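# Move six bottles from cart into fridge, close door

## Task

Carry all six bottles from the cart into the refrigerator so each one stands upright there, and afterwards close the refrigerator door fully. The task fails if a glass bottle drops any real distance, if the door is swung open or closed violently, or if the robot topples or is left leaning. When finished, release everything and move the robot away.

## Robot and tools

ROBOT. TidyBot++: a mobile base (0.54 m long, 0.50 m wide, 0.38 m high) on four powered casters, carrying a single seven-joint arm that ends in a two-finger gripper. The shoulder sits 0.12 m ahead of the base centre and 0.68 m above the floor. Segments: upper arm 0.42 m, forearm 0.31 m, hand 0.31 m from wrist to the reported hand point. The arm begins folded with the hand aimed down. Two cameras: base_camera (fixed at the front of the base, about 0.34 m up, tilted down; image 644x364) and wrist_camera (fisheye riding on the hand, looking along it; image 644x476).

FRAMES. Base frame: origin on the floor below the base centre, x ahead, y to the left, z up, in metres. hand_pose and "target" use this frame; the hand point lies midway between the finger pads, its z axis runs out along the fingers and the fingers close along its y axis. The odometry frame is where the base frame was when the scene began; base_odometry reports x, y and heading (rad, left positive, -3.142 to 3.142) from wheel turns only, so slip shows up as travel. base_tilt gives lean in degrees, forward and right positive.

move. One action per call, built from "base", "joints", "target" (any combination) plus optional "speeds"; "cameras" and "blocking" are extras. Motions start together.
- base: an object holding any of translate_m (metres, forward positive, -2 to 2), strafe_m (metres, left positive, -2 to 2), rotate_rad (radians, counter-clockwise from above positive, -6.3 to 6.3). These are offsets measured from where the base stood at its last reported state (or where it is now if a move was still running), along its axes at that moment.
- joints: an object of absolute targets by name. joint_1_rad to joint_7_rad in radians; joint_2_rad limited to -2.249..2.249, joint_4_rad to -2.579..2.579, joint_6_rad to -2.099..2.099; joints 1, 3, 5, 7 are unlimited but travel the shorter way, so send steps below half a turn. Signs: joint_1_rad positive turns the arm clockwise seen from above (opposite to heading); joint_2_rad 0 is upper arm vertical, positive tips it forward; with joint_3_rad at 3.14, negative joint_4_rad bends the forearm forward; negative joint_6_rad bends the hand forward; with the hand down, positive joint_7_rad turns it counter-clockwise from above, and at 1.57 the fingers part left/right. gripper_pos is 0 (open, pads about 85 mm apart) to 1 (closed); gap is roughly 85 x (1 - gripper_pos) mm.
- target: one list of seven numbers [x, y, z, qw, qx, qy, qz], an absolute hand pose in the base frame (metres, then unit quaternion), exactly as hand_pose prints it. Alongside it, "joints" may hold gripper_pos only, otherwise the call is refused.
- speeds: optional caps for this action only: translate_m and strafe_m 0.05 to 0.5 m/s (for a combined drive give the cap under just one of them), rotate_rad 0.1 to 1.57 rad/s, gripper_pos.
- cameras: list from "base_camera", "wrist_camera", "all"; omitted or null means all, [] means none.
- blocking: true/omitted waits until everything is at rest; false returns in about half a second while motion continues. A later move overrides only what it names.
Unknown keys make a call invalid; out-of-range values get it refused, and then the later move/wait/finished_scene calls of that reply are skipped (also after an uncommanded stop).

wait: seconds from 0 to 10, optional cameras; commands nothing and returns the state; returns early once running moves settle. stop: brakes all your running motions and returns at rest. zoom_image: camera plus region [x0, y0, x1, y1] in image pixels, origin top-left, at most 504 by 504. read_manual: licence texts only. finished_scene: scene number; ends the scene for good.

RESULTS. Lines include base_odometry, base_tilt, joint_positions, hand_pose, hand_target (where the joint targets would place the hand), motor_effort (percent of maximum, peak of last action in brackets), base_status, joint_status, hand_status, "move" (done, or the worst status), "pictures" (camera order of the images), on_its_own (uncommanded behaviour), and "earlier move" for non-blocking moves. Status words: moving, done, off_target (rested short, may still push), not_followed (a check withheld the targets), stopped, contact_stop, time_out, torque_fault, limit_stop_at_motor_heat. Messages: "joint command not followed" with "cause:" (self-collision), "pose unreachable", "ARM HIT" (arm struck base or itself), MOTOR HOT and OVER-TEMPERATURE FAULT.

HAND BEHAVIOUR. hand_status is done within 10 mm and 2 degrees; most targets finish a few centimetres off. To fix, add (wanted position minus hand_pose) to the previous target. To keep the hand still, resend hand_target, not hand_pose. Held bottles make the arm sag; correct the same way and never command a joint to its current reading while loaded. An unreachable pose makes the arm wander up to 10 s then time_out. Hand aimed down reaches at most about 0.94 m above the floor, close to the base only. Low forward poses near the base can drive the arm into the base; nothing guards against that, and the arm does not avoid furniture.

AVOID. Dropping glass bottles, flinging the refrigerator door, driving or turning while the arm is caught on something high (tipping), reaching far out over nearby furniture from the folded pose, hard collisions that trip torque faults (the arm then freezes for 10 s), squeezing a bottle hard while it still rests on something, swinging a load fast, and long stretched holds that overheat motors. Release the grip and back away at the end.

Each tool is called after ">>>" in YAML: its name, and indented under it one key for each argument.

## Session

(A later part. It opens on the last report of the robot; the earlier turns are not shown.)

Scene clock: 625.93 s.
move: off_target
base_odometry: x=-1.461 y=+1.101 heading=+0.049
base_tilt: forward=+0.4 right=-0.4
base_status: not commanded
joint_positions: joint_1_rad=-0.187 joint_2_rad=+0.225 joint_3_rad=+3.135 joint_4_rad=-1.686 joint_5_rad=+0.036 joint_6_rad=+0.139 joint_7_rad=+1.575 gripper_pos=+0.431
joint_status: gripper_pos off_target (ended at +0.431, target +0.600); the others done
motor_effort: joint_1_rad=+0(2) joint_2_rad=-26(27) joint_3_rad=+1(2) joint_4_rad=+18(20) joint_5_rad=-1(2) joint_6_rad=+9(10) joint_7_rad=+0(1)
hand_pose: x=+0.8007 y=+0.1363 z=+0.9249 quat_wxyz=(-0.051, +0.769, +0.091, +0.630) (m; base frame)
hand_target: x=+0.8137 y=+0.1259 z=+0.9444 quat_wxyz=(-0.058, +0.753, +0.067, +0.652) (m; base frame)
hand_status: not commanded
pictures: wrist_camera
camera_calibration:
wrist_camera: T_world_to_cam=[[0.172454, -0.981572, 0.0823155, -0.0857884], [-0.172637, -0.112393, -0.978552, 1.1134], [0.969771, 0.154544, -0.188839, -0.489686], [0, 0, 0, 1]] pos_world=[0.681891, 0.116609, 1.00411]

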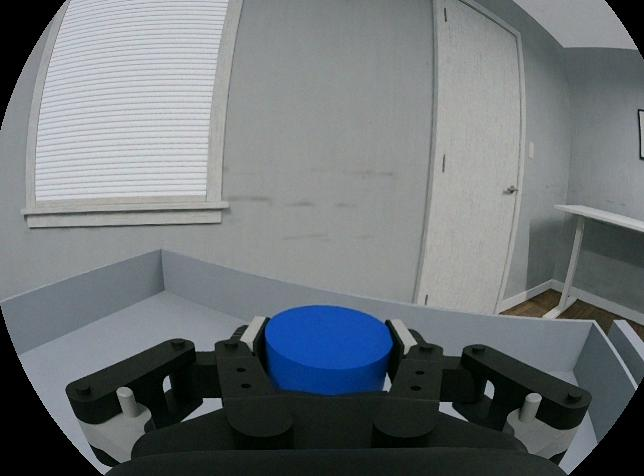

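>>> move:
  joints: {"joint_2_rad": 0.143, "joint_4_rad": -1.245, "joint_6_rad": -0.342}
  cameras: ["wrist_camera"]

>>> move:
  joints: {"joint_1_rad": 0, "joint_2_rad": -0.54, "joint_4_rad": -1.87, "joint_6_rad": -0.4}
  cameras: ["wrist_camera"]

Scene clock: 630.70 s.
move: done
base_odometry: x=-1.461 y=+1.101 heading=+0.049
base_tilt: forward=+0.3 right=-0.4
base_status: not commanded
joint_positions: joint_1_rad=-0.187 joint_2_rad=+0.194 joint_3_rad=+3.135 joint_4_rad=-1.292 joint_5_rad=+0.036 joint_6_rad=-0.298 joint_7_rad=+1.575 gripper_pos=+0.431
joint_status: all done
motor_effort: joint_1_rad=+1(1) joint_2_rad=-30(33) joint_3_rad=+1(1) joint_4_rad=+21(23) joint_5_rad=+0(1) joint_6_rad=+12(13) joint_7_rad=+0(1)
hand_pose: x=+0.8049 y=+0.1321 z=+1.0557 quat_wxyz=(-0.045, +0.773, +0.086, +0.626) (m; base frame)
hand_target: x=+0.7846 y=+0.1207 z=+1.1061 quat_wxyz=(-0.058, +0.758, +0.067, +0.646) (m; base frame)
hand_status: not commanded
pictures: wrist_camera
camera_calibration:
wrist_camera: T_world_to_cam=[[0.158108, -0.983772, 0.0848191, -0.0922381], [-0.184931, -0.113882, -0.976131, 1.24914], [0.96995, 0.138648, -0.199935, -0.454734], [0, 0, 0, 1]] pos_world=[0.686657, 0.114561, 1.13623]

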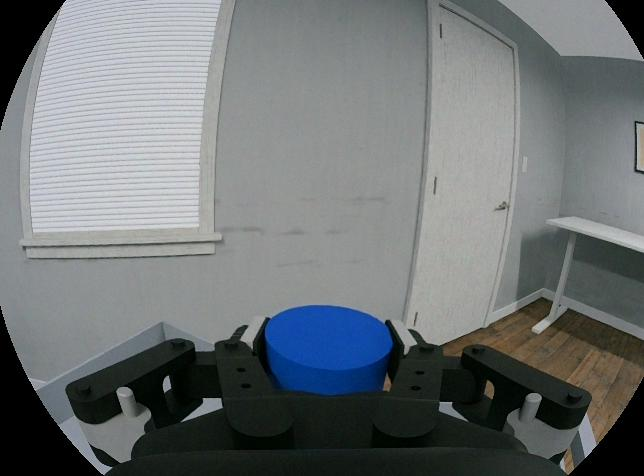

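Scene clock: 632.63 s.
move: done
base_odometry: x=-1.461 y=+1.101 heading=+0.049
base_tilt: forward=+0.3 right=-0.4
base_status: not commanded
joint_positions: joint_1_rad=-0.020 joint_2_rad=-0.514 joint_3_rad=+3.135 joint_4_rad=-1.870 joint_5_rad=+0.036 joint_6_rad=-0.359 joint_7_rad=+1.575 gripper_pos=+0.431
joint_status: all done
motor_effort: joint_1_rad=+0(1) joint_2_rad=-6(32) joint_3_rad=+1(2) joint_4_rad=+21(24) joint_5_rad=+0(1) joint_6_rad=+12(14) joint_7_rad=+0(1)
hand_pose: x=+0.5273 y=+0.0093 z=+1.0702 quat_wxyz=(+0.010, +0.756, +0.021, +0.654) (m; base frame)
hand_target: x=+0.5153 y=+0.0022 z=+1.0683 quat_wxyz=(+0.000, +0.761, +0.000, +0.649) (m; base frame)
hand_status: not commanded
pictures: wrist_camera
camera_calibration:
wrist_camera: T_world_to_cam=[[-0.0161875, -0.996117, 0.0865418, -0.0801299], [-0.134829, -0.083588, -0.987337, 1.18326], [0.990737, -0.0276509, -0.132953, -0.246587], [0, 0, 0, 1]] pos_world=[0.402543, 0.0122691, 1.14242]

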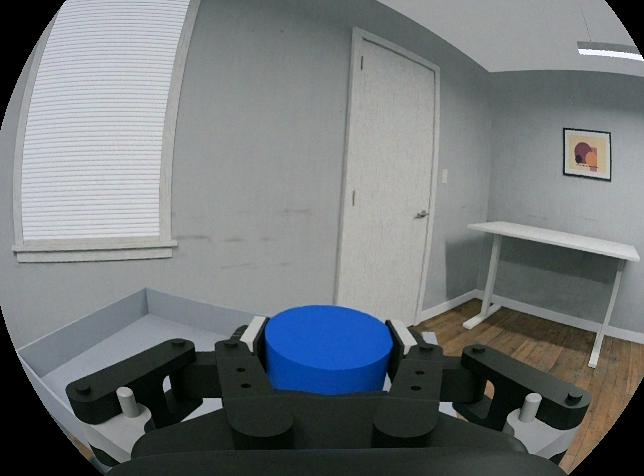

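>>> move:
  base: {"translate_m": -0.038, "strafe_m": -1.084, "rotate_rad": -2.494}
  speeds: {"rotate_rad": 1.0}
  cameras: ["wrist_camera"]

>>> move:
  joints: {"joint_1_rad": 0.105, "joint_2_rad": -0.10, "joint_4_rad": -1.40, "joint_6_rad": -0.26}
  cameras: ["wrist_camera"]

Scene clock: 642.33 s.
move: done
base_odometry: x=-1.445 y=+0.016 heading=-2.445
base_tilt: forward=+0.4 right=-0.4
base_status: done
joint_positions: joint_1_rad=-0.014 joint_2_rad=-0.514 joint_3_rad=+3.133 joint_4_rad=-1.871 joint_5_rad=+0.036 joint_6_rad=-0.360 joint_7_rad=+1.575 gripper_pos=+0.431
joint_status: not commanded
motor_effort: joint_1_rad=+1(2) joint_2_rad=-6(9) joint_3_rad=+1(5) joint_4_rad=+22(23) joint_5_rad=-1(1) joint_6_rad=+12(12) joint_7_rad=-1(1)
hand_pose: x=+0.5271 y=+0.0077 z=+1.0700 quat_wxyz=(+0.012, +0.756, +0.020, +0.654) (m; base frame)
hand_target: x=+0.5153 y=+0.0022 z=+1.0683 quat_wxyz=(+0.000, +0.761, +0.000, +0.649) (m; base frame)
hand_status: not commanded
pictures: wrist_camera
camera_calibration:
wrist_camera: T_world_to_cam=[[-0.0208603, -0.995965, 0.0872811, -0.080056], [-0.135333, -0.0836836, -0.98726, 1.18314], [0.990581, -0.0324065, -0.133041, -0.246253], [0, 0, 0, 1]] pos_world=[0.402381, 0.0112965, 1.1423]

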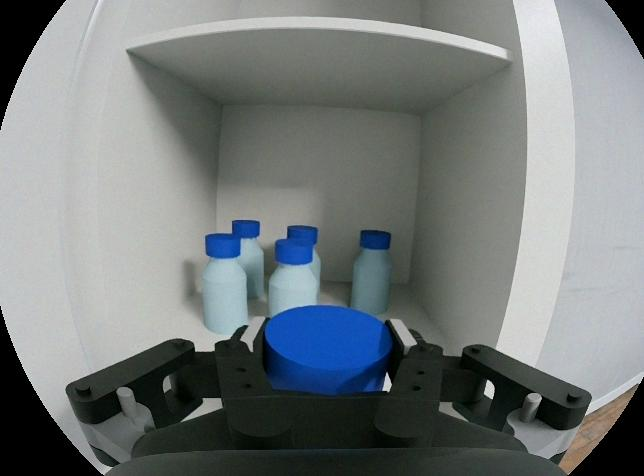

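Scene clock: 644.00 s.
move: done
base_odometry: x=-1.445 y=+0.016 heading=-2.445
base_tilt: forward=+0.4 right=-0.4
base_status: not commanded
joint_positions: joint_1_rad=+0.085 joint_2_rad=-0.089 joint_3_rad=+3.133 joint_4_rad=-1.454 joint_5_rad=+0.036 joint_6_rad=-0.334 joint_7_rad=+1.575 gripper_pos=+0.431
joint_status: all done
motor_effort: joint_1_rad=+1(2) joint_2_rad=-20(22) joint_3_rad=+1(2) joint_4_rad=+21(23) joint_5_rad=-1(1) joint_6_rad=+12(13) joint_7_rad=+0(1)
hand_pose: x=+0.6963 y=-0.0465 z=+1.1253 quat_wxyz=(+0.043, +0.751, -0.018, +0.659) (m; base frame)
hand_target: x=+0.6882 y=-0.0576 z=+1.1879 quat_wxyz=(+0.036, +0.702, -0.037, +0.710) (m; base frame)
hand_status: not commanded
pictures: wrist_camera
camera_calibration:
wrist_camera: T_world_to_cam=[[-0.119047, -0.989382, 0.0833687, -0.0622951], [-0.125857, -0.0682516, -0.989698, 1.25289], [0.98488, -0.128313, -0.116395, -0.427539], [0, 0, 0, 1]] pos_world=[0.571343, -0.0309806, 1.19541]

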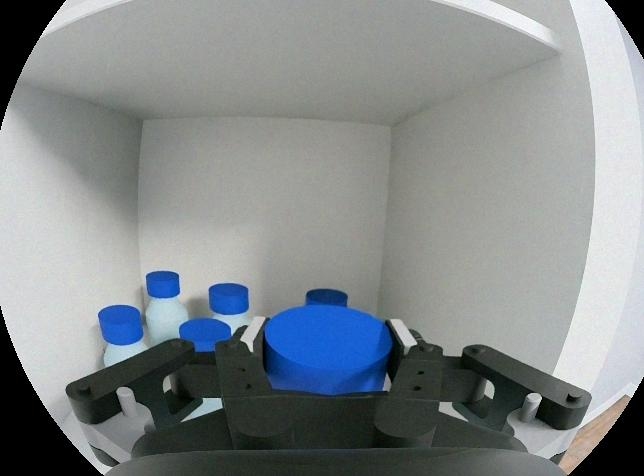

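>>> move:
  joints: {"joint_1_rad": 0.112, "joint_2_rad": 0.21, "joint_4_rad": -1.165, "joint_6_rad": -0.26}
  cameras: ["wrist_camera"]

>>> move:
  joints: {"joint_2_rad": 0.24, "joint_4_rad": -1.20, "joint_6_rad": -0.22}
  cameras: []

>>> move:
  joints: {"joint_2_rad": 0.26, "joint_4_rad": -1.24, "joint_6_rad": -0.19}
  cameras: ["wrist_camera"]

Scene clock: 650.10 s.
move: done
base_odometry: x=-1.445 y=+0.016 heading=-2.445
base_tilt: forward=+0.4 right=-0.4
base_status: not commanded
joint_positions: joint_1_rad=+0.092 joint_2_rad=+0.236 joint_3_rad=+3.133 joint_4_rad=-1.216 joint_5_rad=+0.036 joint_6_rad=-0.329 joint_7_rad=+1.575 gripper_pos=+0.431
joint_status: all done
motor_effort: joint_1_rad=+0(1) joint_2_rad=-31(35) joint_3_rad=+1(1) joint_4_rad=+23(23) joint_5_rad=-1(1) joint_6_rad=+12(13) joint_7_rad=+0(1)
hand_pose: x=+0.8310 y=-0.0625 z=+1.0632 quat_wxyz=(+0.042, +0.777, -0.022, +0.628) (m; base frame)
hand_target: x=+0.8215 y=-0.0767 z=+1.1345 quat_wxyz=(+0.037, +0.728, -0.041, +0.683) (m; base frame)
hand_status: not commanded
pictures: wrist_camera
camera_calibration:
wrist_camera: T_world_to_cam=[[-0.118297, -0.989426, 0.0839119, -0.0581098], [-0.206832, -0.0580993, -0.97665, 1.26135], [0.971198, -0.132891, -0.197772, -0.471849], [0, 0, 0, 1]] pos_world=[0.712272, -0.0469162, 1.14345]

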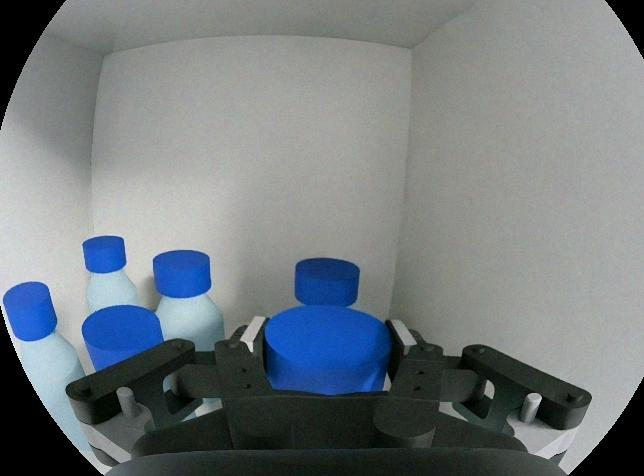

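Scene clock: 650.80 s.
move: done
base_odometry: x=-1.445 y=+0.016 heading=-2.445
base_tilt: forward=+0.4 right=-0.4
base_status: not commanded
joint_positions: joint_1_rad=+0.092 joint_2_rad=+0.248 joint_3_rad=+3.133 joint_4_rad=-1.218 joint_5_rad=+0.036 joint_6_rad=-0.290 joint_7_rad=+1.575 gripper_pos=+0.431
joint_status: all done
motor_effort: joint_1_rad=+0(1) joint_2_rad=-32(32) joint_3_rad=+1(1) joint_4_rad=+23(23) joint_5_rad=-1(1) joint_6_rad=+12(13) joint_7_rad=+1(1)
hand_pose: x=+0.8379 y=-0.0628 z=+1.0655 quat_wxyz=(+0.042, +0.769, -0.021, +0.638) (m; base frame)
hand_target: x=+0.8365 y=-0.0784 z=+1.1038 quat_wxyz=(+0.037, +0.737, -0.041, +0.674) (m; base frame)
hand_status: not commanded
pictures: none
No camera images: "cameras" was empty.

Scene clock: 651.67 s.
move: done
base_odometry: x=-1.445 y=+0.016 heading=-2.445
base_tilt: forward=+0.3 right=-0.4
base_status: not commanded
joint_positions: joint_1_rad=+0.092 joint_2_rad=+0.268 joint_3_rad=+3.133 joint_4_rad=-1.243 joint_5_rad=+0.036 joint_6_rad=-0.260 joint_7_rad=+1.575 gripper_pos=+0.431
joint_status: all done
motor_effort: joint_1_rad=+0(1) joint_2_rad=-32(33) joint_3_rad=+1(1) joint_4_rad=+22(23) joint_5_rad=+0(1) joint_6_rad=+12(12) joint_7_rad=+0(1)
hand_pose: x=+0.8465 y=-0.0633 z=+1.0442 quat_wxyz=(+0.041, +0.774, -0.021, +0.631) (m; base frame)
hand_target: x=+0.8455 y=-0.0794 z=+1.0736 quat_wxyz=(+0.036, +0.747, -0.042, +0.663) (m; base frame)
hand_status: not commanded
pictures: wrist_camera
camera_calibration:
wrist_camera: T_world_to_cam=[[-0.11689, -0.989627, 0.0835209, -0.0562312], [-0.196885, -0.0593377, -0.978629, 1.23957], [0.973434, -0.130836, -0.187907, -0.502833], [0, 0, 0, 1]] pos_world=[0.726956, -0.0478829, 1.12329]

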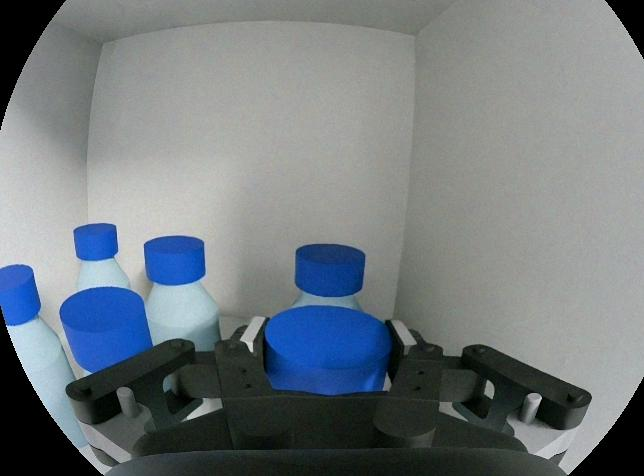

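>>> move:
  joints: {"joint_2_rad": 0.28, "joint_4_rad": -1.265, "joint_6_rad": -0.18}
  cameras: []

>>> move:
  joints: {"joint_2_rad": 0.305, "joint_4_rad": -1.28, "joint_6_rad": -0.18}
  cameras: []

>>> move:
  joints: {"joint_2_rad": 0.325, "joint_4_rad": -1.30, "joint_6_rad": -0.18}
  cameras: ["wrist_camera"]

Scene clock: 655.60 s.
move: done
base_odometry: x=-1.445 y=+0.016 heading=-2.445
base_tilt: forward=+0.4 right=-0.4
base_status: not commanded
joint_positions: joint_1_rad=+0.092 joint_2_rad=+0.270 joint_3_rad=+3.133 joint_4_rad=-1.256 joint_5_rad=+0.036 joint_6_rad=-0.240 joint_7_rad=+1.575 gripper_pos=+0.431
joint_status: all done
motor_effort: joint_1_rad=+1(1) joint_2_rad=-30(32) joint_3_rad=+1(1) joint_4_rad=+20(23) joint_5_rad=-1(1) joint_6_rad=+10(12) joint_7_rad=+0(1)
hand_pose: x=+0.8479 y=-0.0633 z=+1.0412 quat_wxyz=(+0.041, +0.772, -0.021, +0.634) (m; base frame)
hand_target: x=+0.8528 y=-0.0802 z=+1.0465 quat_wxyz=(+0.035, +0.758, -0.042, +0.650) (m; base frame)
hand_status: not commanded
pictures: none
No camera images: "cameras" was empty.

Scene clock: 656.20 s.
move: done
base_odometry: x=-1.445 y=+0.016 heading=-2.445
base_tilt: forward=+0.4 right=-0.4
base_status: not commanded
joint_positions: joint_1_rad=+0.092 joint_2_rad=+0.274 joint_3_rad=+3.133 joint_4_rad=-1.257 joint_5_rad=+0.036 joint_6_rad=-0.230 joint_7_rad=+1.575 gripper_pos=+0.431
joint_status: all done
motor_effort: joint_1_rad=+0(1) joint_2_rad=-27(29) joint_3_rad=+0(1) joint_4_rad=+18(21) joint_5_rad=-1(2) joint_6_rad=+9(10) joint_7_rad=+0(1)
hand_pose: x=+0.8497 y=-0.0634 z=+1.0409 quat_wxyz=(+0.041, +0.771, -0.021, +0.636) (m; base frame)
hand_target: x=+0.8607 y=-0.0811 z=+1.0186 quat_wxyz=(+0.035, +0.771, -0.043, +0.634) (m; base frame)
hand_status: not commanded
pictures: none
No camera images: "cameras" was empty.

Scene clock: 656.77 s.
move: done
base_odometry: x=-1.445 y=+0.016 heading=-2.445
base_tilt: forward=+0.3 right=-0.4
base_status: not commanded
joint_positions: joint_1_rad=+0.092 joint_2_rad=+0.274 joint_3_rad=+3.133 joint_4_rad=-1.264 joint_5_rad=+0.036 joint_6_rad=-0.216 joint_7_rad=+1.575 gripper_pos=+0.431
joint_status: all done
motor_effort: joint_1_rad=+0(1) joint_2_rad=-24(27) joint_3_rad=+1(1) joint_4_rad=+16(19) joint_5_rad=-1(1) joint_6_rad=+7(9) joint_7_rad=+0(1)
hand_pose: x=+0.8504 y=-0.0635 z=+1.0404 quat_wxyz=(+0.041, +0.769, -0.020, +0.638) (m; base frame)
hand_target: x=+0.8656 y=-0.0816 z=+0.9913 quat_wxyz=(+0.034, +0.784, -0.044, +0.619) (m; base frame)
hand_status: not commanded
pictures: wrist_camera
camera_calibration:
wrist_camera: T_world_to_cam=[[-0.117289, -0.989626, 0.0829657, -0.05477], [-0.180191, -0.0609487, -0.981742, 1.22552], [0.976614, -0.130097, -0.171173, -0.527476], [0, 0, 0, 1]] pos_world=[0.729544, -0.0481313, 1.1174]

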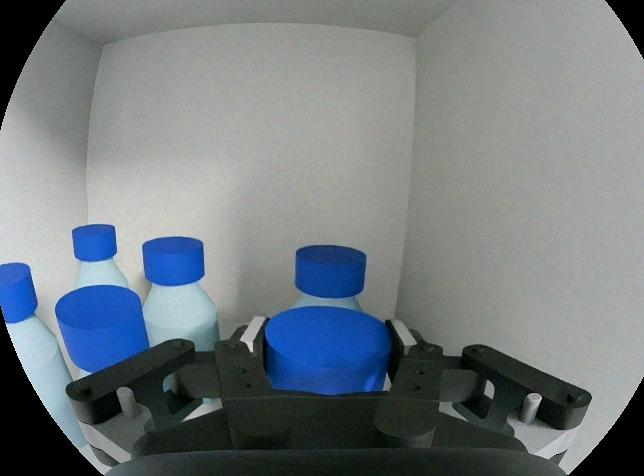

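>>> move:
  joints: {"joint_2_rad": 0.308, "joint_4_rad": -1.28, "joint_6_rad": -0.195, "gripper_pos": 0.3}
  cameras: ["wrist_camera"]

>>> move:
  joints: {"joint_2_rad": 0.235, "joint_4_rad": -1.20, "joint_6_rad": -0.31, "gripper_pos": 0.15}
  cameras: ["wrist_camera"]

Scene clock: 660.07 s.
move: done
base_odometry: x=-1.445 y=+0.016 heading=-2.445
base_tilt: forward=+0.3 right=-0.4
base_status: not commanded
joint_positions: joint_1_rad=+0.093 joint_2_rad=+0.301 joint_3_rad=+3.133 joint_4_rad=-1.270 joint_5_rad=+0.036 joint_6_rad=-0.216 joint_7_rad=+1.575 gripper_pos=+0.300
joint_status: all done
motor_effort: joint_1_rad=+1(1) joint_2_rad=-29(31) joint_3_rad=+1(2) joint_4_rad=+19(20) joint_5_rad=-1(2) joint_6_rad=+9(9) joint_7_rad=+0(1)
hand_pose: x=+0.8593 y=-0.0651 z=+1.0164 quat_wxyz=(+0.041, +0.779, -0.021, +0.625) (m; base frame)
hand_target: x=+0.8607 y=-0.0811 z=+1.0118 quat_wxyz=(+0.034, +0.777, -0.043, +0.627) (m; base frame)
hand_status: not commanded
pictures: wrist_camera
camera_calibration:
wrist_camera: T_world_to_cam=[[-0.115481, -0.989771, 0.0837718, -0.0556624], [-0.212864, -0.0577175, -0.975376, 1.22531], [0.970233, -0.130469, -0.204022, -0.501583], [0, 0, 0, 1]] pos_world=[0.741049, -0.0498121, 1.09747]

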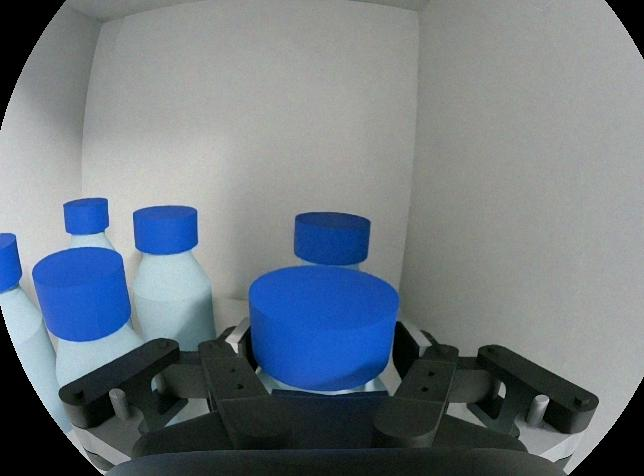

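Scene clock: 661.07 s.
move: done
base_odometry: x=-1.445 y=+0.016 heading=-2.445
base_tilt: forward=+0.4 right=-0.4
base_status: not commanded
joint_positions: joint_1_rad=+0.093 joint_2_rad=+0.261 joint_3_rad=+3.133 joint_4_rad=-1.224 joint_5_rad=+0.036 joint_6_rad=-0.268 joint_7_rad=+1.575 gripper_pos=+0.150
joint_status: all done
motor_effort: joint_1_rad=+0(1) joint_2_rad=-28(33) joint_3_rad=+1(1) joint_4_rad=+19(20) joint_5_rad=-1(1) joint_6_rad=+9(9) joint_7_rad=+0(1)
hand_pose: x=+0.8438 y=-0.0642 z=+1.0595 quat_wxyz=(+0.042, +0.768, -0.022, +0.639) (m; base frame)
hand_target: x=+0.8308 y=-0.0777 z=+1.0796 quat_wxyz=(+0.035, +0.765, -0.043, +0.642) (m; base frame)
hand_status: not commanded
pictures: wrist_camera
camera_calibration:
wrist_camera: T_world_to_cam=[[-0.120275, -0.989279, 0.0828342, -0.0551596], [-0.178353, -0.0605495, -0.982102, 1.24191], [0.976588, -0.132896, -0.169158, -0.52014], [0, 0, 0, 1]] pos_world=[0.722825, -0.0484958, 1.13626]

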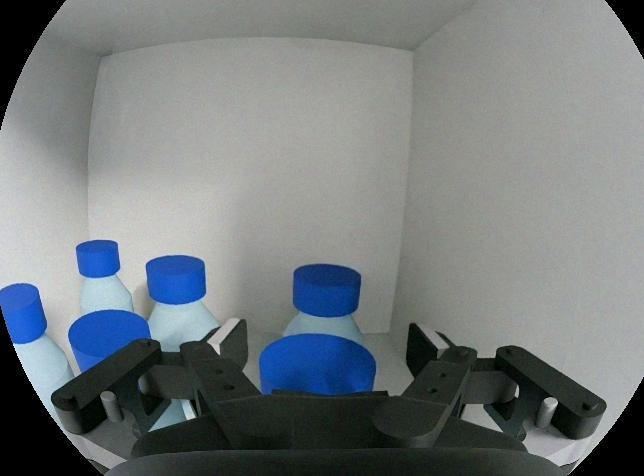

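Now retract and fold.

>>> move:
  joints: {"joint_2_rad": -0.13, "joint_4_rad": -1.55, "joint_6_rad": -0.25}
  cameras: ["wrist_camera"]

>>> move:
  joints: {"joint_1_rad": 0, "joint_2_rad": -0.53, "joint_4_rad": -1.87, "joint_6_rad": -0.35}
  cameras: ["wrist_camera", "base_camera"]

Scene clock: 664.07 s.
move: done
base_odometry: x=-1.445 y=+0.016 heading=-2.445
base_tilt: forward=+0.3 right=-0.4
base_status: not commanded
joint_positions: joint_1_rad=+0.093 joint_2_rad=-0.118 joint_3_rad=+3.133 joint_4_rad=-1.528 joint_5_rad=+0.036 joint_6_rad=-0.268 joint_7_rad=+1.575 gripper_pos=+0.150
joint_status: all done
motor_effort: joint_1_rad=+0(1) joint_2_rad=-16(30) joint_3_rad=+1(1) joint_4_rad=+18(20) joint_5_rad=+0(1) joint_6_rad=+9(10) joint_7_rad=+0(1)
hand_pose: x=+0.6869 y=-0.0495 z=+1.1167 quat_wxyz=(+0.045, +0.744, -0.020, +0.667) (m; base frame)
hand_target: x=+0.6817 y=-0.0609 z=+1.1154 quat_wxyz=(+0.037, +0.740, -0.041, +0.670) (m; base frame)
hand_status: not commanded
pictures: wrist_camera
camera_calibration:
wrist_camera: T_world_to_cam=[[-0.126201, -0.988518, 0.0831032, -0.0603593], [-0.105694, -0.0698971, -0.991939, 1.23157], [0.986358, -0.133968, -0.0956593, -0.444099], [0, 0, 0, 1]] pos_world=[0.560592, -0.0330781, 1.18417]

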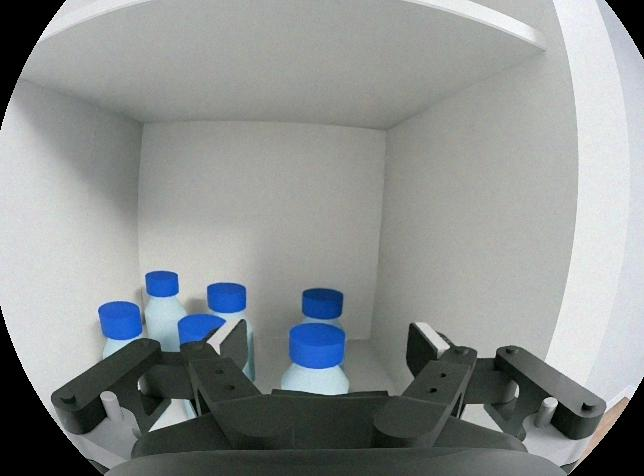

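Scene clock: 665.63 s.
move: done
base_odometry: x=-1.445 y=+0.016 heading=-2.445
base_tilt: forward=+0.3 right=-0.4
base_status: not commanded
joint_positions: joint_1_rad=+0.020 joint_2_rad=-0.524 joint_3_rad=+3.133 joint_4_rad=-1.848 joint_5_rad=+0.036 joint_6_rad=-0.293 joint_7_rad=+1.575 gripper_pos=+0.150
joint_status: all done
motor_effort: joint_1_rad=+0(1) joint_2_rad=-3(17) joint_3_rad=+1(2) joint_4_rad=+18(20) joint_5_rad=+0(1) joint_6_rad=+9(10) joint_7_rad=+0(1)
hand_pose: x=+0.5241 y=-0.0053 z=+1.1085 quat_wxyz=(+0.023, +0.723, +0.007, +0.690) (m; base frame)
hand_target: x=+0.5214 y=+0.0022 z=+1.0797 quat_wxyz=(+0.000, +0.748, +0.000, +0.664) (m; base frame)
hand_status: not commanded
pictures: base_camera, wrist_camera
camera_calibration:
wrist_camera: T_world_to_cam=[[-0.0605592, -0.994676, 0.0833805, -0.0712846], [-0.0395345, -0.0810781, -0.995923, 1.17907], [0.997381, -0.0636087, -0.034414, -0.351632], [0, 0, 0, 1]] pos_world=[0.393008, 0.00232477, 1.16811]

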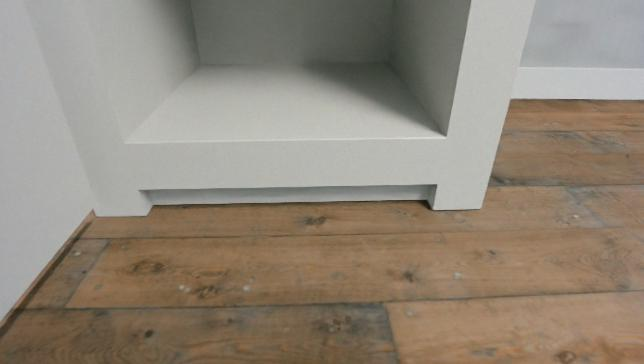

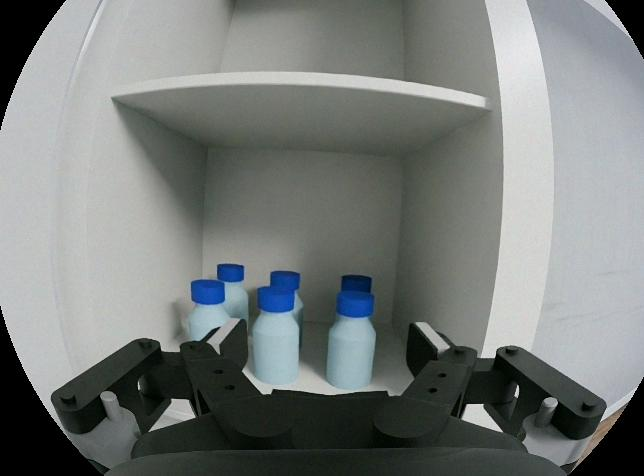

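>>> move:
  base: {"translate_m": -0.64}
  joints: {"gripper_pos": 0.95}

>>> move:
  base: {"rotate_rad": -0.5, "strafe_m": 0.25}

Scene clock: 691.53 s.
move: done
base_odometry: x=-0.954 y=+0.427 heading=-2.445
base_tilt: forward=+0.4 right=-0.4
base_status: done
joint_positions: joint_1_rad=+0.019 joint_2_rad=-0.537 joint_3_rad=+3.133 joint_4_rad=-1.852 joint_5_rad=+0.036 joint_6_rad=-0.295 joint_7_rad=+1.575 gripper_pos=+0.950
joint_status: all done
motor_effort: joint_1_rad=+0(1) joint_2_rad=-2(7) joint_3_rad=+1(3) joint_4_rad=+18(20) joint_5_rad=-1(1) joint_6_rad=+9(10) joint_7_rad=+0(1)
hand_pose: x=+0.5190 y=-0.0049 z=+1.1104 quat_wxyz=(+0.023, +0.721, +0.007, +0.693) (m; base frame)
hand_target: x=+0.5214 y=+0.0022 z=+1.0797 quat_wxyz=(+0.000, +0.748, +0.000, +0.664) (m; base frame)
hand_status: not commanded
pictures: base_camera, wrist_camera
camera_calibration:
wrist_camera: T_world_to_cam=[[-0.060459, -0.994705, 0.0831074, -0.0711558], [-0.0332884, -0.0812041, -0.996141, 1.17771], [0.997615, -0.0629922, -0.0282026, -0.353553], [0, 0, 0, 1]] pos_world=[0.387612, 0.00258478, 1.16911]

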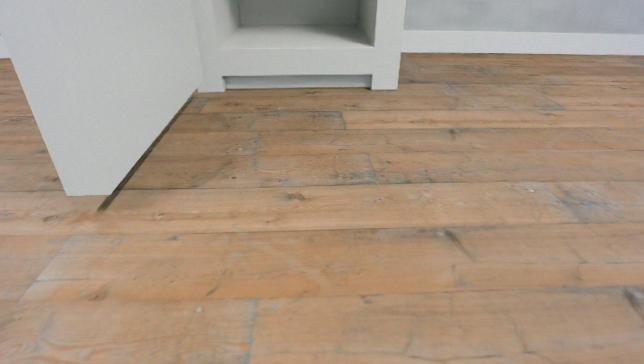

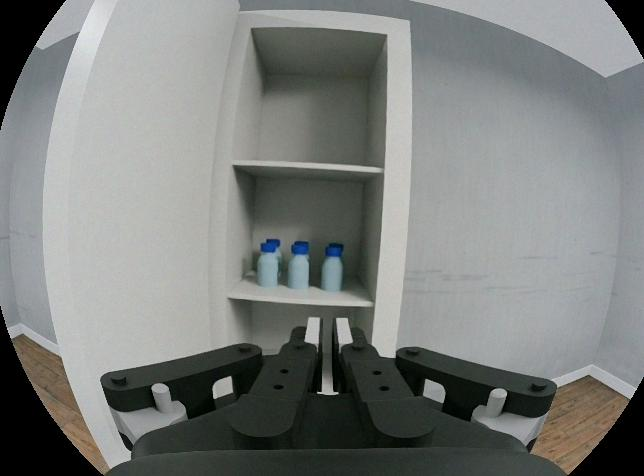

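Scene clock: 693.13 s.
move: done
base_odometry: x=-0.794 y=+0.235 heading=-2.946
base_tilt: forward=+0.3 right=-0.4
base_status: done
joint_positions: joint_1_rad=+0.016 joint_2_rad=-0.536 joint_3_rad=+3.136 joint_4_rad=-1.852 joint_5_rad=+0.036 joint_6_rad=-0.295 joint_7_rad=+1.575 gripper_pos=+0.950
joint_status: not commanded
motor_effort: joint_1_rad=+0(1) joint_2_rad=-3(4) joint_3_rad=+1(3) joint_4_rad=+19(19) joint_5_rad=-1(1) joint_6_rad=+9(9) joint_7_rad=+0(1)
hand_pose: x=+0.5194 y=-0.0048 z=+1.1100 quat_wxyz=(+0.022, +0.721, +0.007, +0.692) (m; base frame)
hand_target: x=+0.5214 y=+0.0022 z=+1.0797 quat_wxyz=(+0.000, +0.748, +0.000, +0.664) (m; base frame)
hand_status: not commanded
pictures: base_camera, wrist_camera
camera_calibration:
wrist_camera: T_world_to_cam=[[-0.0588668, -0.994894, 0.0819815, -0.070579], [-0.0340838, -0.0800729, -0.996206, 1.17785], [0.997684, -0.0614377, -0.0291961, -0.352858], [0, 0, 0, 1]] pos_world=[0.388032, 0.00241666, 1.16887]

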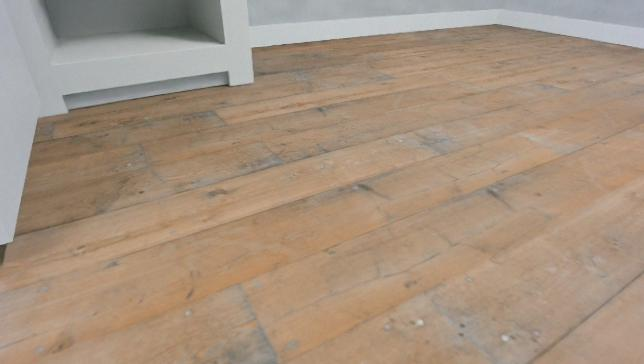

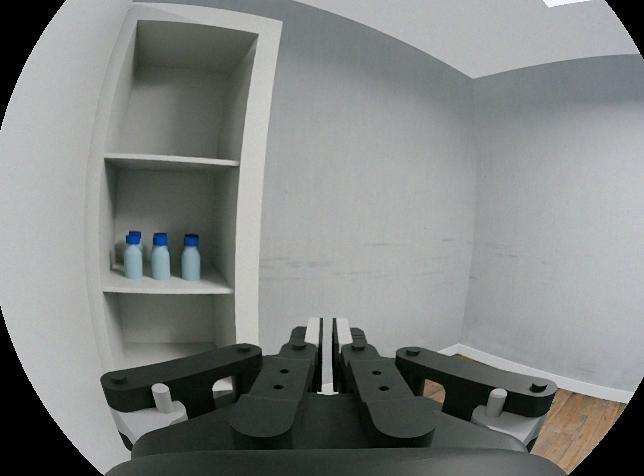

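>>> move:
  joints: {"joint_1_rad": -1.4}

Scene clock: 707.67 s.
move: done
base_odometry: x=-0.794 y=+0.235 heading=-2.946
base_tilt: forward=+0.3 right=-0.4
base_status: not commanded
joint_positions: joint_1_rad=-1.381 joint_2_rad=-0.536 joint_3_rad=+3.136 joint_4_rad=-1.852 joint_5_rad=+0.036 joint_6_rad=-0.295 joint_7_rad=+1.575 gripper_pos=+0.950
joint_status: all done
motor_effort: joint_1_rad=+1(2) joint_2_rad=-3(3) joint_3_rad=+1(2) joint_4_rad=+18(20) joint_5_rad=+0(1) joint_6_rad=+9(9) joint_7_rad=+0(1)
hand_pose: x=+0.1932 y=+0.3935 z=+1.1100 quat_wxyz=(-0.428, +0.548, +0.469, +0.544) (m; base frame)
hand_target: x=+0.1852 y=+0.3969 z=+1.0797 quat_wxyz=(-0.428, +0.572, +0.482, +0.507) (m; base frame)
hand_status: not commanded
pictures: base_camera, wrist_camera
camera_calibration:
wrist_camera: T_world_to_cam=[[0.969583, -0.230623, 0.0819815, -0.192965], [0.0729432, -0.0474621, -0.996206, 1.16512], [0.233639, 0.971885, -0.0291961, -0.261937], [0, 0, 0, 1]] pos_world=[0.163307, 0.26537, 1.16887]

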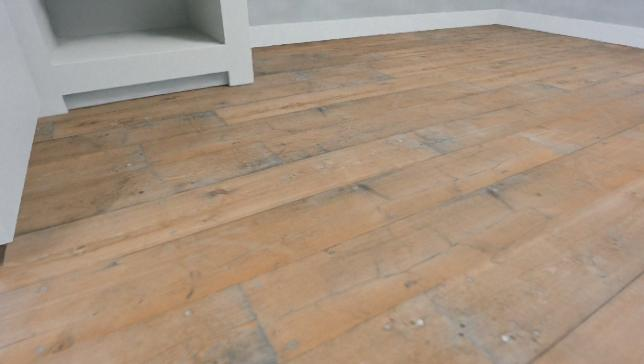

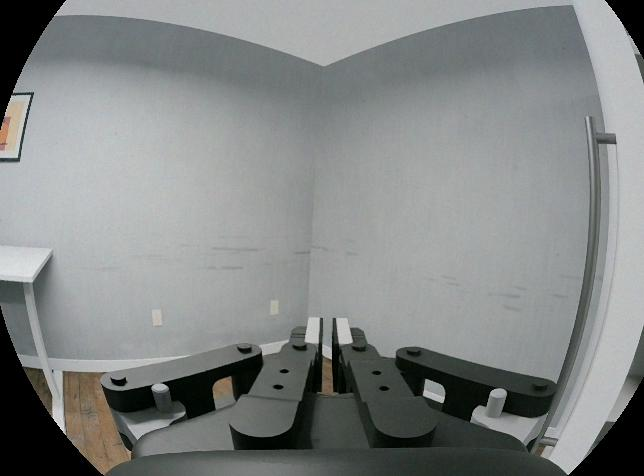

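>>> move:
  base: {"translate_m": -0.15, "strafe_m": 0.773, "rotate_rad": -0.633}
  cameras: ["base_camera"]

>>> move:
  joints: {"joint_1_rad": 0}

Scene clock: 720.47 s.
move: done
base_odometry: x=-0.496 y=-0.494 heading=+2.704
base_tilt: forward=+0.3 right=-0.5
base_status: done
joint_positions: joint_1_rad=-1.384 joint_2_rad=-0.532 joint_3_rad=+3.136 joint_4_rad=-1.852 joint_5_rad=+0.036 joint_6_rad=-0.295 joint_7_rad=+1.575 gripper_pos=+0.950
joint_status: not commanded
motor_effort: joint_1_rad=+0(1) joint_2_rad=-3(5) joint_3_rad=+1(3) joint_4_rad=+19(20) joint_5_rad=-1(1) joint_6_rad=+9(10) joint_7_rad=+0(1)
hand_pose: x=+0.1925 y=+0.3952 z=+1.1084 quat_wxyz=(-0.428, +0.548, +0.471, +0.543) (m; base frame)
hand_target: x=+0.1852 y=+0.3969 z=+1.0797 quat_wxyz=(-0.428, +0.572, +0.482, +0.507) (m; base frame)
hand_status: not commanded
pictures: base_camera

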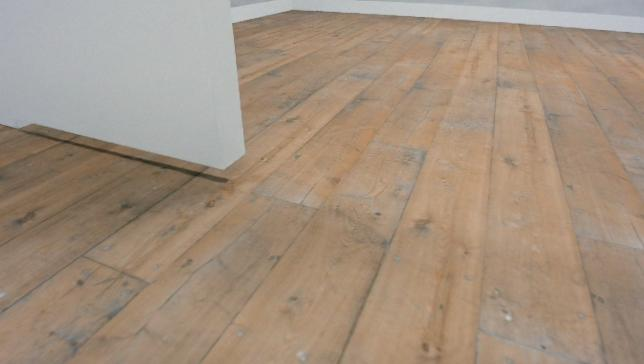

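Scene clock: 723.10 s.
move: done
base_odometry: x=-0.496 y=-0.494 heading=+2.704
base_tilt: forward=+0.4 right=-0.4
base_status: not commanded
joint_positions: joint_1_rad=-0.019 joint_2_rad=-0.532 joint_3_rad=+3.136 joint_4_rad=-1.852 joint_5_rad=+0.036 joint_6_rad=-0.295 joint_7_rad=+1.575 gripper_pos=+0.950
joint_status: all done
motor_effort: joint_1_rad=+1(2) joint_2_rad=-3(3) joint_3_rad=+2(2) joint_4_rad=+18(20) joint_5_rad=-1(1) joint_6_rad=+9(9) joint_7_rad=+0(1)
hand_pose: x=+0.5209 y=+0.0089 z=+1.1084 quat_wxyz=(+0.010, +0.722, +0.020, +0.691) (m; base frame)
hand_target: x=+0.5214 y=+0.0022 z=+1.0797 quat_wxyz=(+0.000, +0.748, +0.000, +0.664) (m; base frame)
hand_status: not commanded
pictures: base_camera, wrist_camera
camera_calibration:
wrist_camera: T_world_to_cam=[[-0.0240846, -0.996355, 0.0818367, -0.0746221], [-0.0351661, -0.0809654, -0.996096, 1.1779], [0.999091, -0.0268685, -0.0330879, -0.350293], [0, 0, 0, 1]] pos_world=[0.3896, 0.0116073, 1.16782]

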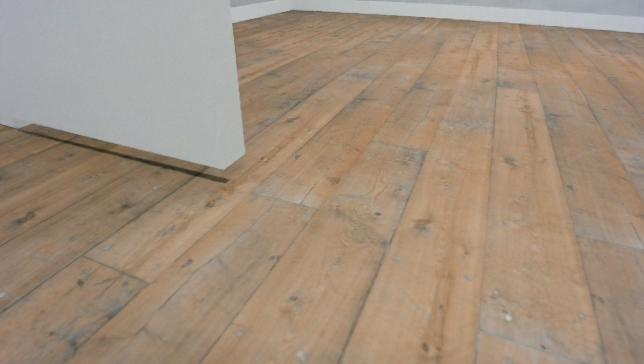

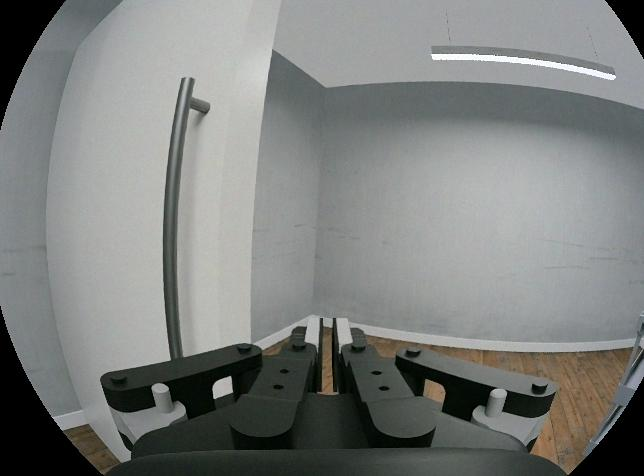

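>>> move:
  base: {"translate_m": 0.224, "strafe_m": 0.353}
  cameras: ["wrist_camera"]

>>> move:
  base: {"translate_m": 0.18, "strafe_m": -0.01}
  speeds: {"translate_m": 0.1}

Scene clock: 737.90 s.
move: done
base_odometry: x=-0.849 y=-0.719 heading=+2.704
base_tilt: forward=+0.4 right=-0.3
base_status: done
joint_positions: joint_1_rad=-0.018 joint_2_rad=-0.528 joint_3_rad=+3.135 joint_4_rad=-1.853 joint_5_rad=+0.036 joint_6_rad=-0.295 joint_7_rad=+1.575 gripper_pos=+0.950
joint_status: not commanded
motor_effort: joint_1_rad=+0(1) joint_2_rad=-3(5) joint_3_rad=+1(3) joint_4_rad=+18(19) joint_5_rad=+0(1) joint_6_rad=+9(9) joint_7_rad=+0(1)
hand_pose: x=+0.5225 y=+0.0088 z=+1.1069 quat_wxyz=(+0.010, +0.724, +0.020, +0.690) (m; base frame)
hand_target: x=+0.5214 y=+0.0022 z=+1.0797 quat_wxyz=(+0.000, +0.748, +0.000, +0.664) (m; base frame)
hand_status: not commanded
pictures: wrist_camera
camera_calibration:
wrist_camera: T_world_to_cam=[[-0.0244571, -0.996304, 0.0823378, -0.0749194], [-0.0389317, -0.0813507, -0.995925, 1.17821], [0.998943, -0.027563, -0.0367983, -0.347708], [0, 0, 0, 1]] pos_world=[0.391378, 0.0116216, 1.16678]

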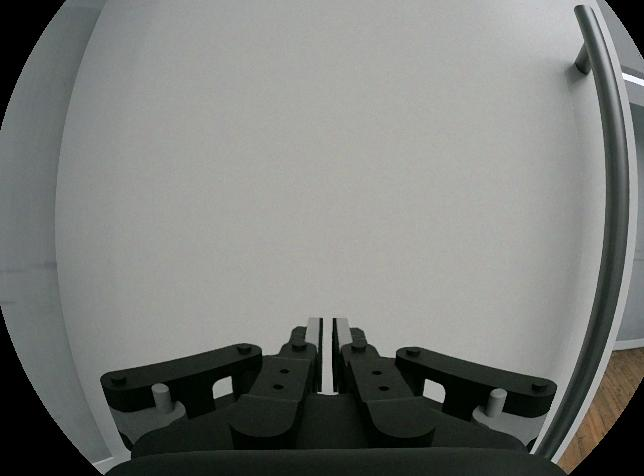

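Scene clock: 740.40 s.
move: done
base_odometry: x=-1.008 y=-0.634 heading=+2.704
base_tilt: forward=+0.4 right=-0.4
base_status: done
joint_positions: joint_1_rad=-0.014 joint_2_rad=-0.525 joint_3_rad=+3.132 joint_4_rad=-1.863 joint_5_rad=+0.036 joint_6_rad=-0.330 joint_7_rad=+1.575 gripper_pos=+0.950
joint_status: not commanded
motor_effort: joint_1_rad=+0(3) joint_2_rad=-4(12) joint_3_rad=+1(6) joint_4_rad=+19(21) joint_5_rad=+0(2) joint_6_rad=+9(15) joint_7_rad=+0(1)
hand_pose: x=+0.5238 y=+0.0085 z=+1.0881 quat_wxyz=(+0.011, +0.740, +0.020, +0.672) (m; base frame)
hand_target: x=+0.5214 y=+0.0022 z=+1.0797 quat_wxyz=(+0.000, +0.748, +0.000, +0.664) (m; base frame)
hand_status: not commanded
pictures: base_camera, wrist_camera
camera_calibration:
wrist_camera: T_world_to_cam=[[-0.0229939, -0.996054, 0.0857185, -0.0780764], [-0.0879376, -0.0833938, -0.992629, 1.18161], [0.995861, -0.0303623, -0.0856731, -0.294866], [0, 0, 0, 1]] pos_world=[0.395759, 0.011818, 1.15433]

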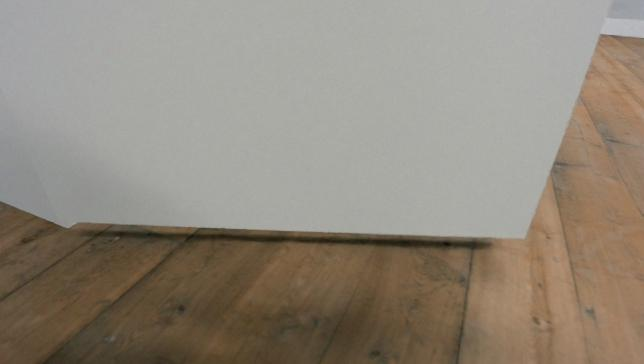

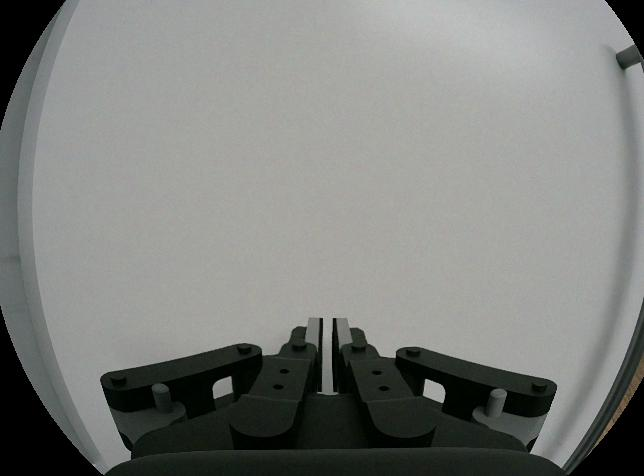

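>>> wait:
  seconds: 0.1
  cameras: ["base_camera"]

Scene clock: 746.90 s.
base_odometry: x=-1.008 y=-0.634 heading=+2.704
base_tilt: forward=+0.4 right=-0.4
base_status: done
joint_positions: joint_1_rad=-0.014 joint_2_rad=-0.525 joint_3_rad=+3.132 joint_4_rad=-1.863 joint_5_rad=+0.036 joint_6_rad=-0.330 joint_7_rad=+1.575 gripper_pos=+0.950
joint_status: not commanded
motor_effort: joint_1_rad=+1(3) joint_2_rad=-3(12) joint_3_rad=+1(6) joint_4_rad=+19(21) joint_5_rad=-1(2) joint_6_rad=+9(15) joint_7_rad=+0(1)
hand_pose: x=+0.5238 y=+0.0085 z=+1.0881 quat_wxyz=(+0.011, +0.740, +0.020, +0.672) (m; base frame)
hand_target: x=+0.5214 y=+0.0022 z=+1.0797 quat_wxyz=(+0.000, +0.748, +0.000, +0.664) (m; base frame)
hand_status: not commanded
wait: 0.10 s; at rest from the start
pictures: base_camera

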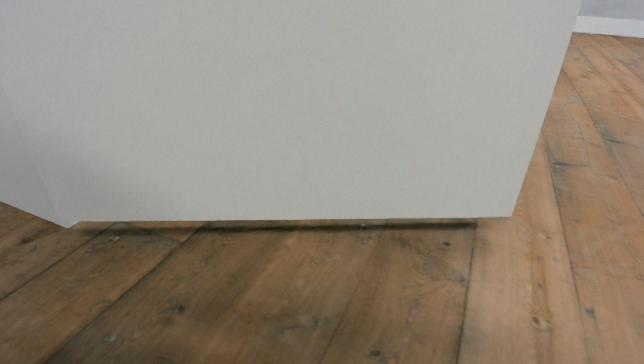

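>>> move:
  base: {"translate_m": 0.256, "strafe_m": -0.232, "rotate_rad": 0.3}
  speeds: {"translate_m": 0.12, "rotate_rad": 0.12}

Scene clock: 754.73 s.
move: done
base_odometry: x=-1.142 y=-0.316 heading=+3.005
base_tilt: forward=+0.4 right=-0.4
base_status: done
joint_positions: joint_1_rad=-0.014 joint_2_rad=-0.537 joint_3_rad=+3.134 joint_4_rad=-1.866 joint_5_rad=+0.036 joint_6_rad=-0.333 joint_7_rad=+1.575 gripper_pos=+0.950
joint_status: not commanded
motor_effort: joint_1_rad=+0(3) joint_2_rad=-3(4) joint_3_rad=+1(6) joint_4_rad=+18(21) joint_5_rad=+0(1) joint_6_rad=+9(14) joint_7_rad=+0(1)
hand_pose: x=+0.5187 y=+0.0073 z=+1.0901 quat_wxyz=(+0.012, +0.738, +0.019, +0.674) (m; base frame)
hand_target: x=+0.5214 y=+0.0022 z=+1.0797 quat_wxyz=(+0.000, +0.748, +0.000, +0.664) (m; base frame)
hand_status: not commanded
pictures: base_camera, wrist_camera
camera_calibration:
wrist_camera: T_world_to_cam=[[-0.0253985, -0.996114, 0.0843348, -0.0767941], [-0.0823984, -0.081989, -0.993221, 1.18076], [0.996276, -0.0321754, -0.0799958, -0.296095], [0, 0, 0, 1]] pos_world=[0.390335, 0.0107868, 1.15555]

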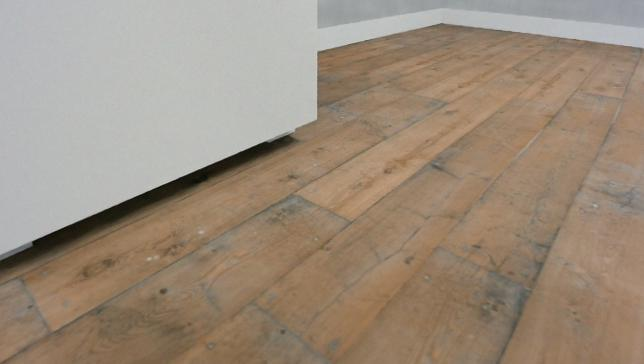

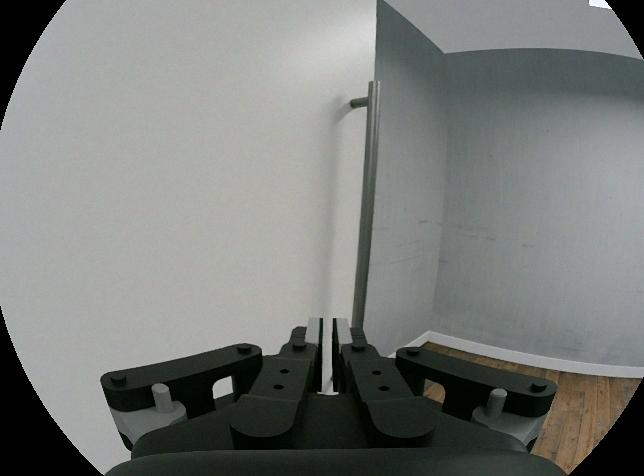

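>>> move:
  base: {"translate_m": 0.484, "strafe_m": -0.373, "rotate_rad": 0.833}
  speeds: {"translate_m": 0.35}

Scene clock: 763.73 s.
move: done
base_odometry: x=-1.571 y=+0.120 heading=-2.445
base_tilt: forward=+0.4 right=-0.4
base_status: done
joint_positions: joint_1_rad=-0.013 joint_2_rad=-0.535 joint_3_rad=+3.140 joint_4_rad=-1.866 joint_5_rad=+0.036 joint_6_rad=-0.333 joint_7_rad=+1.575 gripper_pos=+0.950
joint_status: not commanded
motor_effort: joint_1_rad=+0(2) joint_2_rad=-3(4) joint_3_rad=+1(4) joint_4_rad=+19(20) joint_5_rad=+0(1) joint_6_rad=+9(9) joint_7_rad=+0(1)
hand_pose: x=+0.5196 y=+0.0040 z=+1.0893 quat_wxyz=(+0.012, +0.739, +0.016, +0.673) (m; base frame)
hand_target: x=+0.5214 y=+0.0022 z=+1.0797 quat_wxyz=(+0.000, +0.748, +0.000, +0.664) (m; base frame)
hand_status: not commanded
pictures: base_camera, wrist_camera
camera_calibration:
wrist_camera: T_world_to_cam=[[-0.0306314, -0.996199, 0.0815414, -0.0742429], [-0.0847108, -0.0786988, -0.993293, 1.18113], [0.995935, -0.0373334, -0.0819782, -0.294754], [0, 0, 0, 1]] pos_world=[0.391336, 0.00798832, 1.15509]

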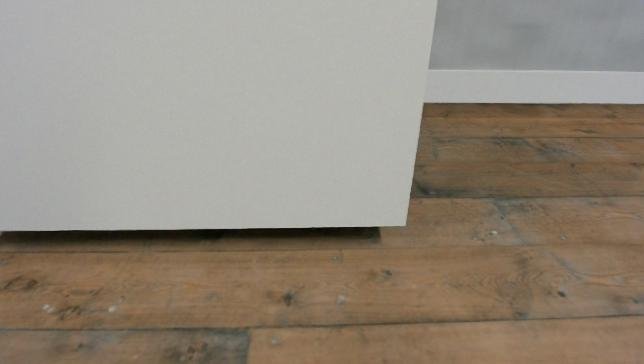

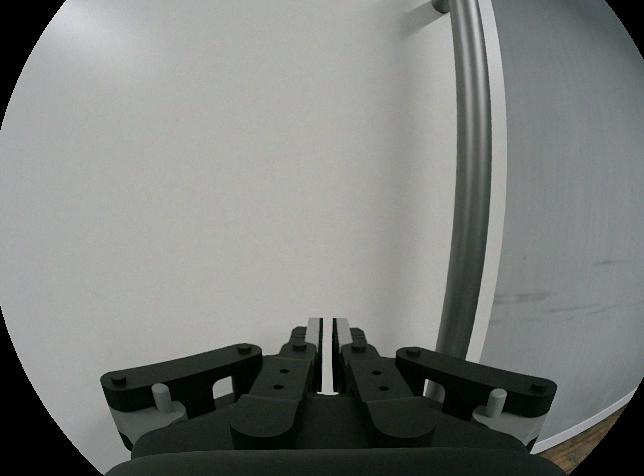

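>>> move:
  base: {"translate_m": 0.09}
  speeds: {"translate_m": 0.05}

Scene clock: 768.70 s.
move: done
base_odometry: x=-1.639 y=+0.063 heading=-2.444
base_tilt: forward=+0.3 right=-0.4
base_status: done
joint_positions: joint_1_rad=-0.013 joint_2_rad=-0.632 joint_3_rad=+3.138 joint_4_rad=-1.901 joint_5_rad=+0.036 joint_6_rad=-0.384 joint_7_rad=+1.575 gripper_pos=+0.950
joint_status: not commanded
motor_effort: joint_1_rad=+2(2) joint_2_rad=+15(20) joint_3_rad=+4(5) joint_4_rad=+23(27) joint_5_rad=+0(1) joint_6_rad=+20(24) joint_7_rad=+0(1)
hand_pose: x=+0.4806 y=+0.0040 z=+1.0896 quat_wxyz=(+0.013, +0.735, +0.016, +0.678) (m; base frame)
hand_target: x=+0.5214 y=+0.0022 z=+1.0797 quat_wxyz=(+0.000, +0.748, +0.000, +0.664) (m; base frame)
hand_status: not commanded
pictures: base_camera, wrist_camera
camera_calibration:
wrist_camera: T_world_to_cam=[[-0.0319214, -0.996141, 0.0817524, -0.075134], [-0.0725466, -0.0792691, -0.99421, 1.17322], [0.996854, -0.0376675, -0.0697363, -0.269746], [0, 0, 0, 1]] pos_world=[0.351613, 0.00799542, 1.15376]

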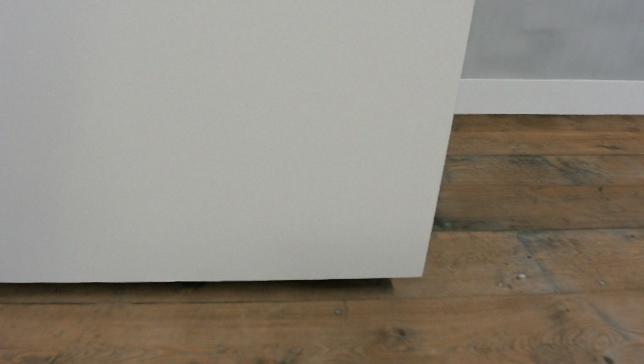

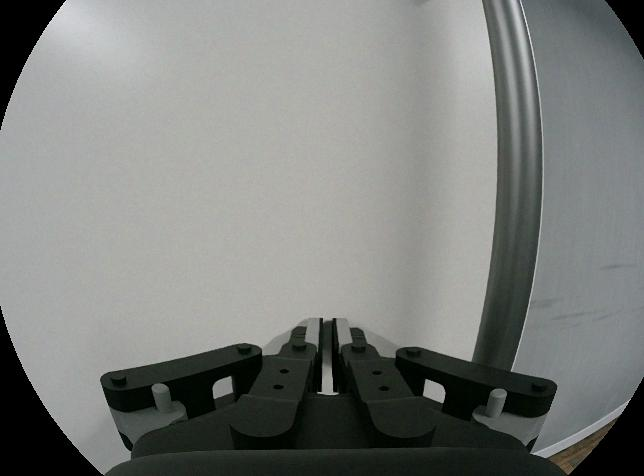

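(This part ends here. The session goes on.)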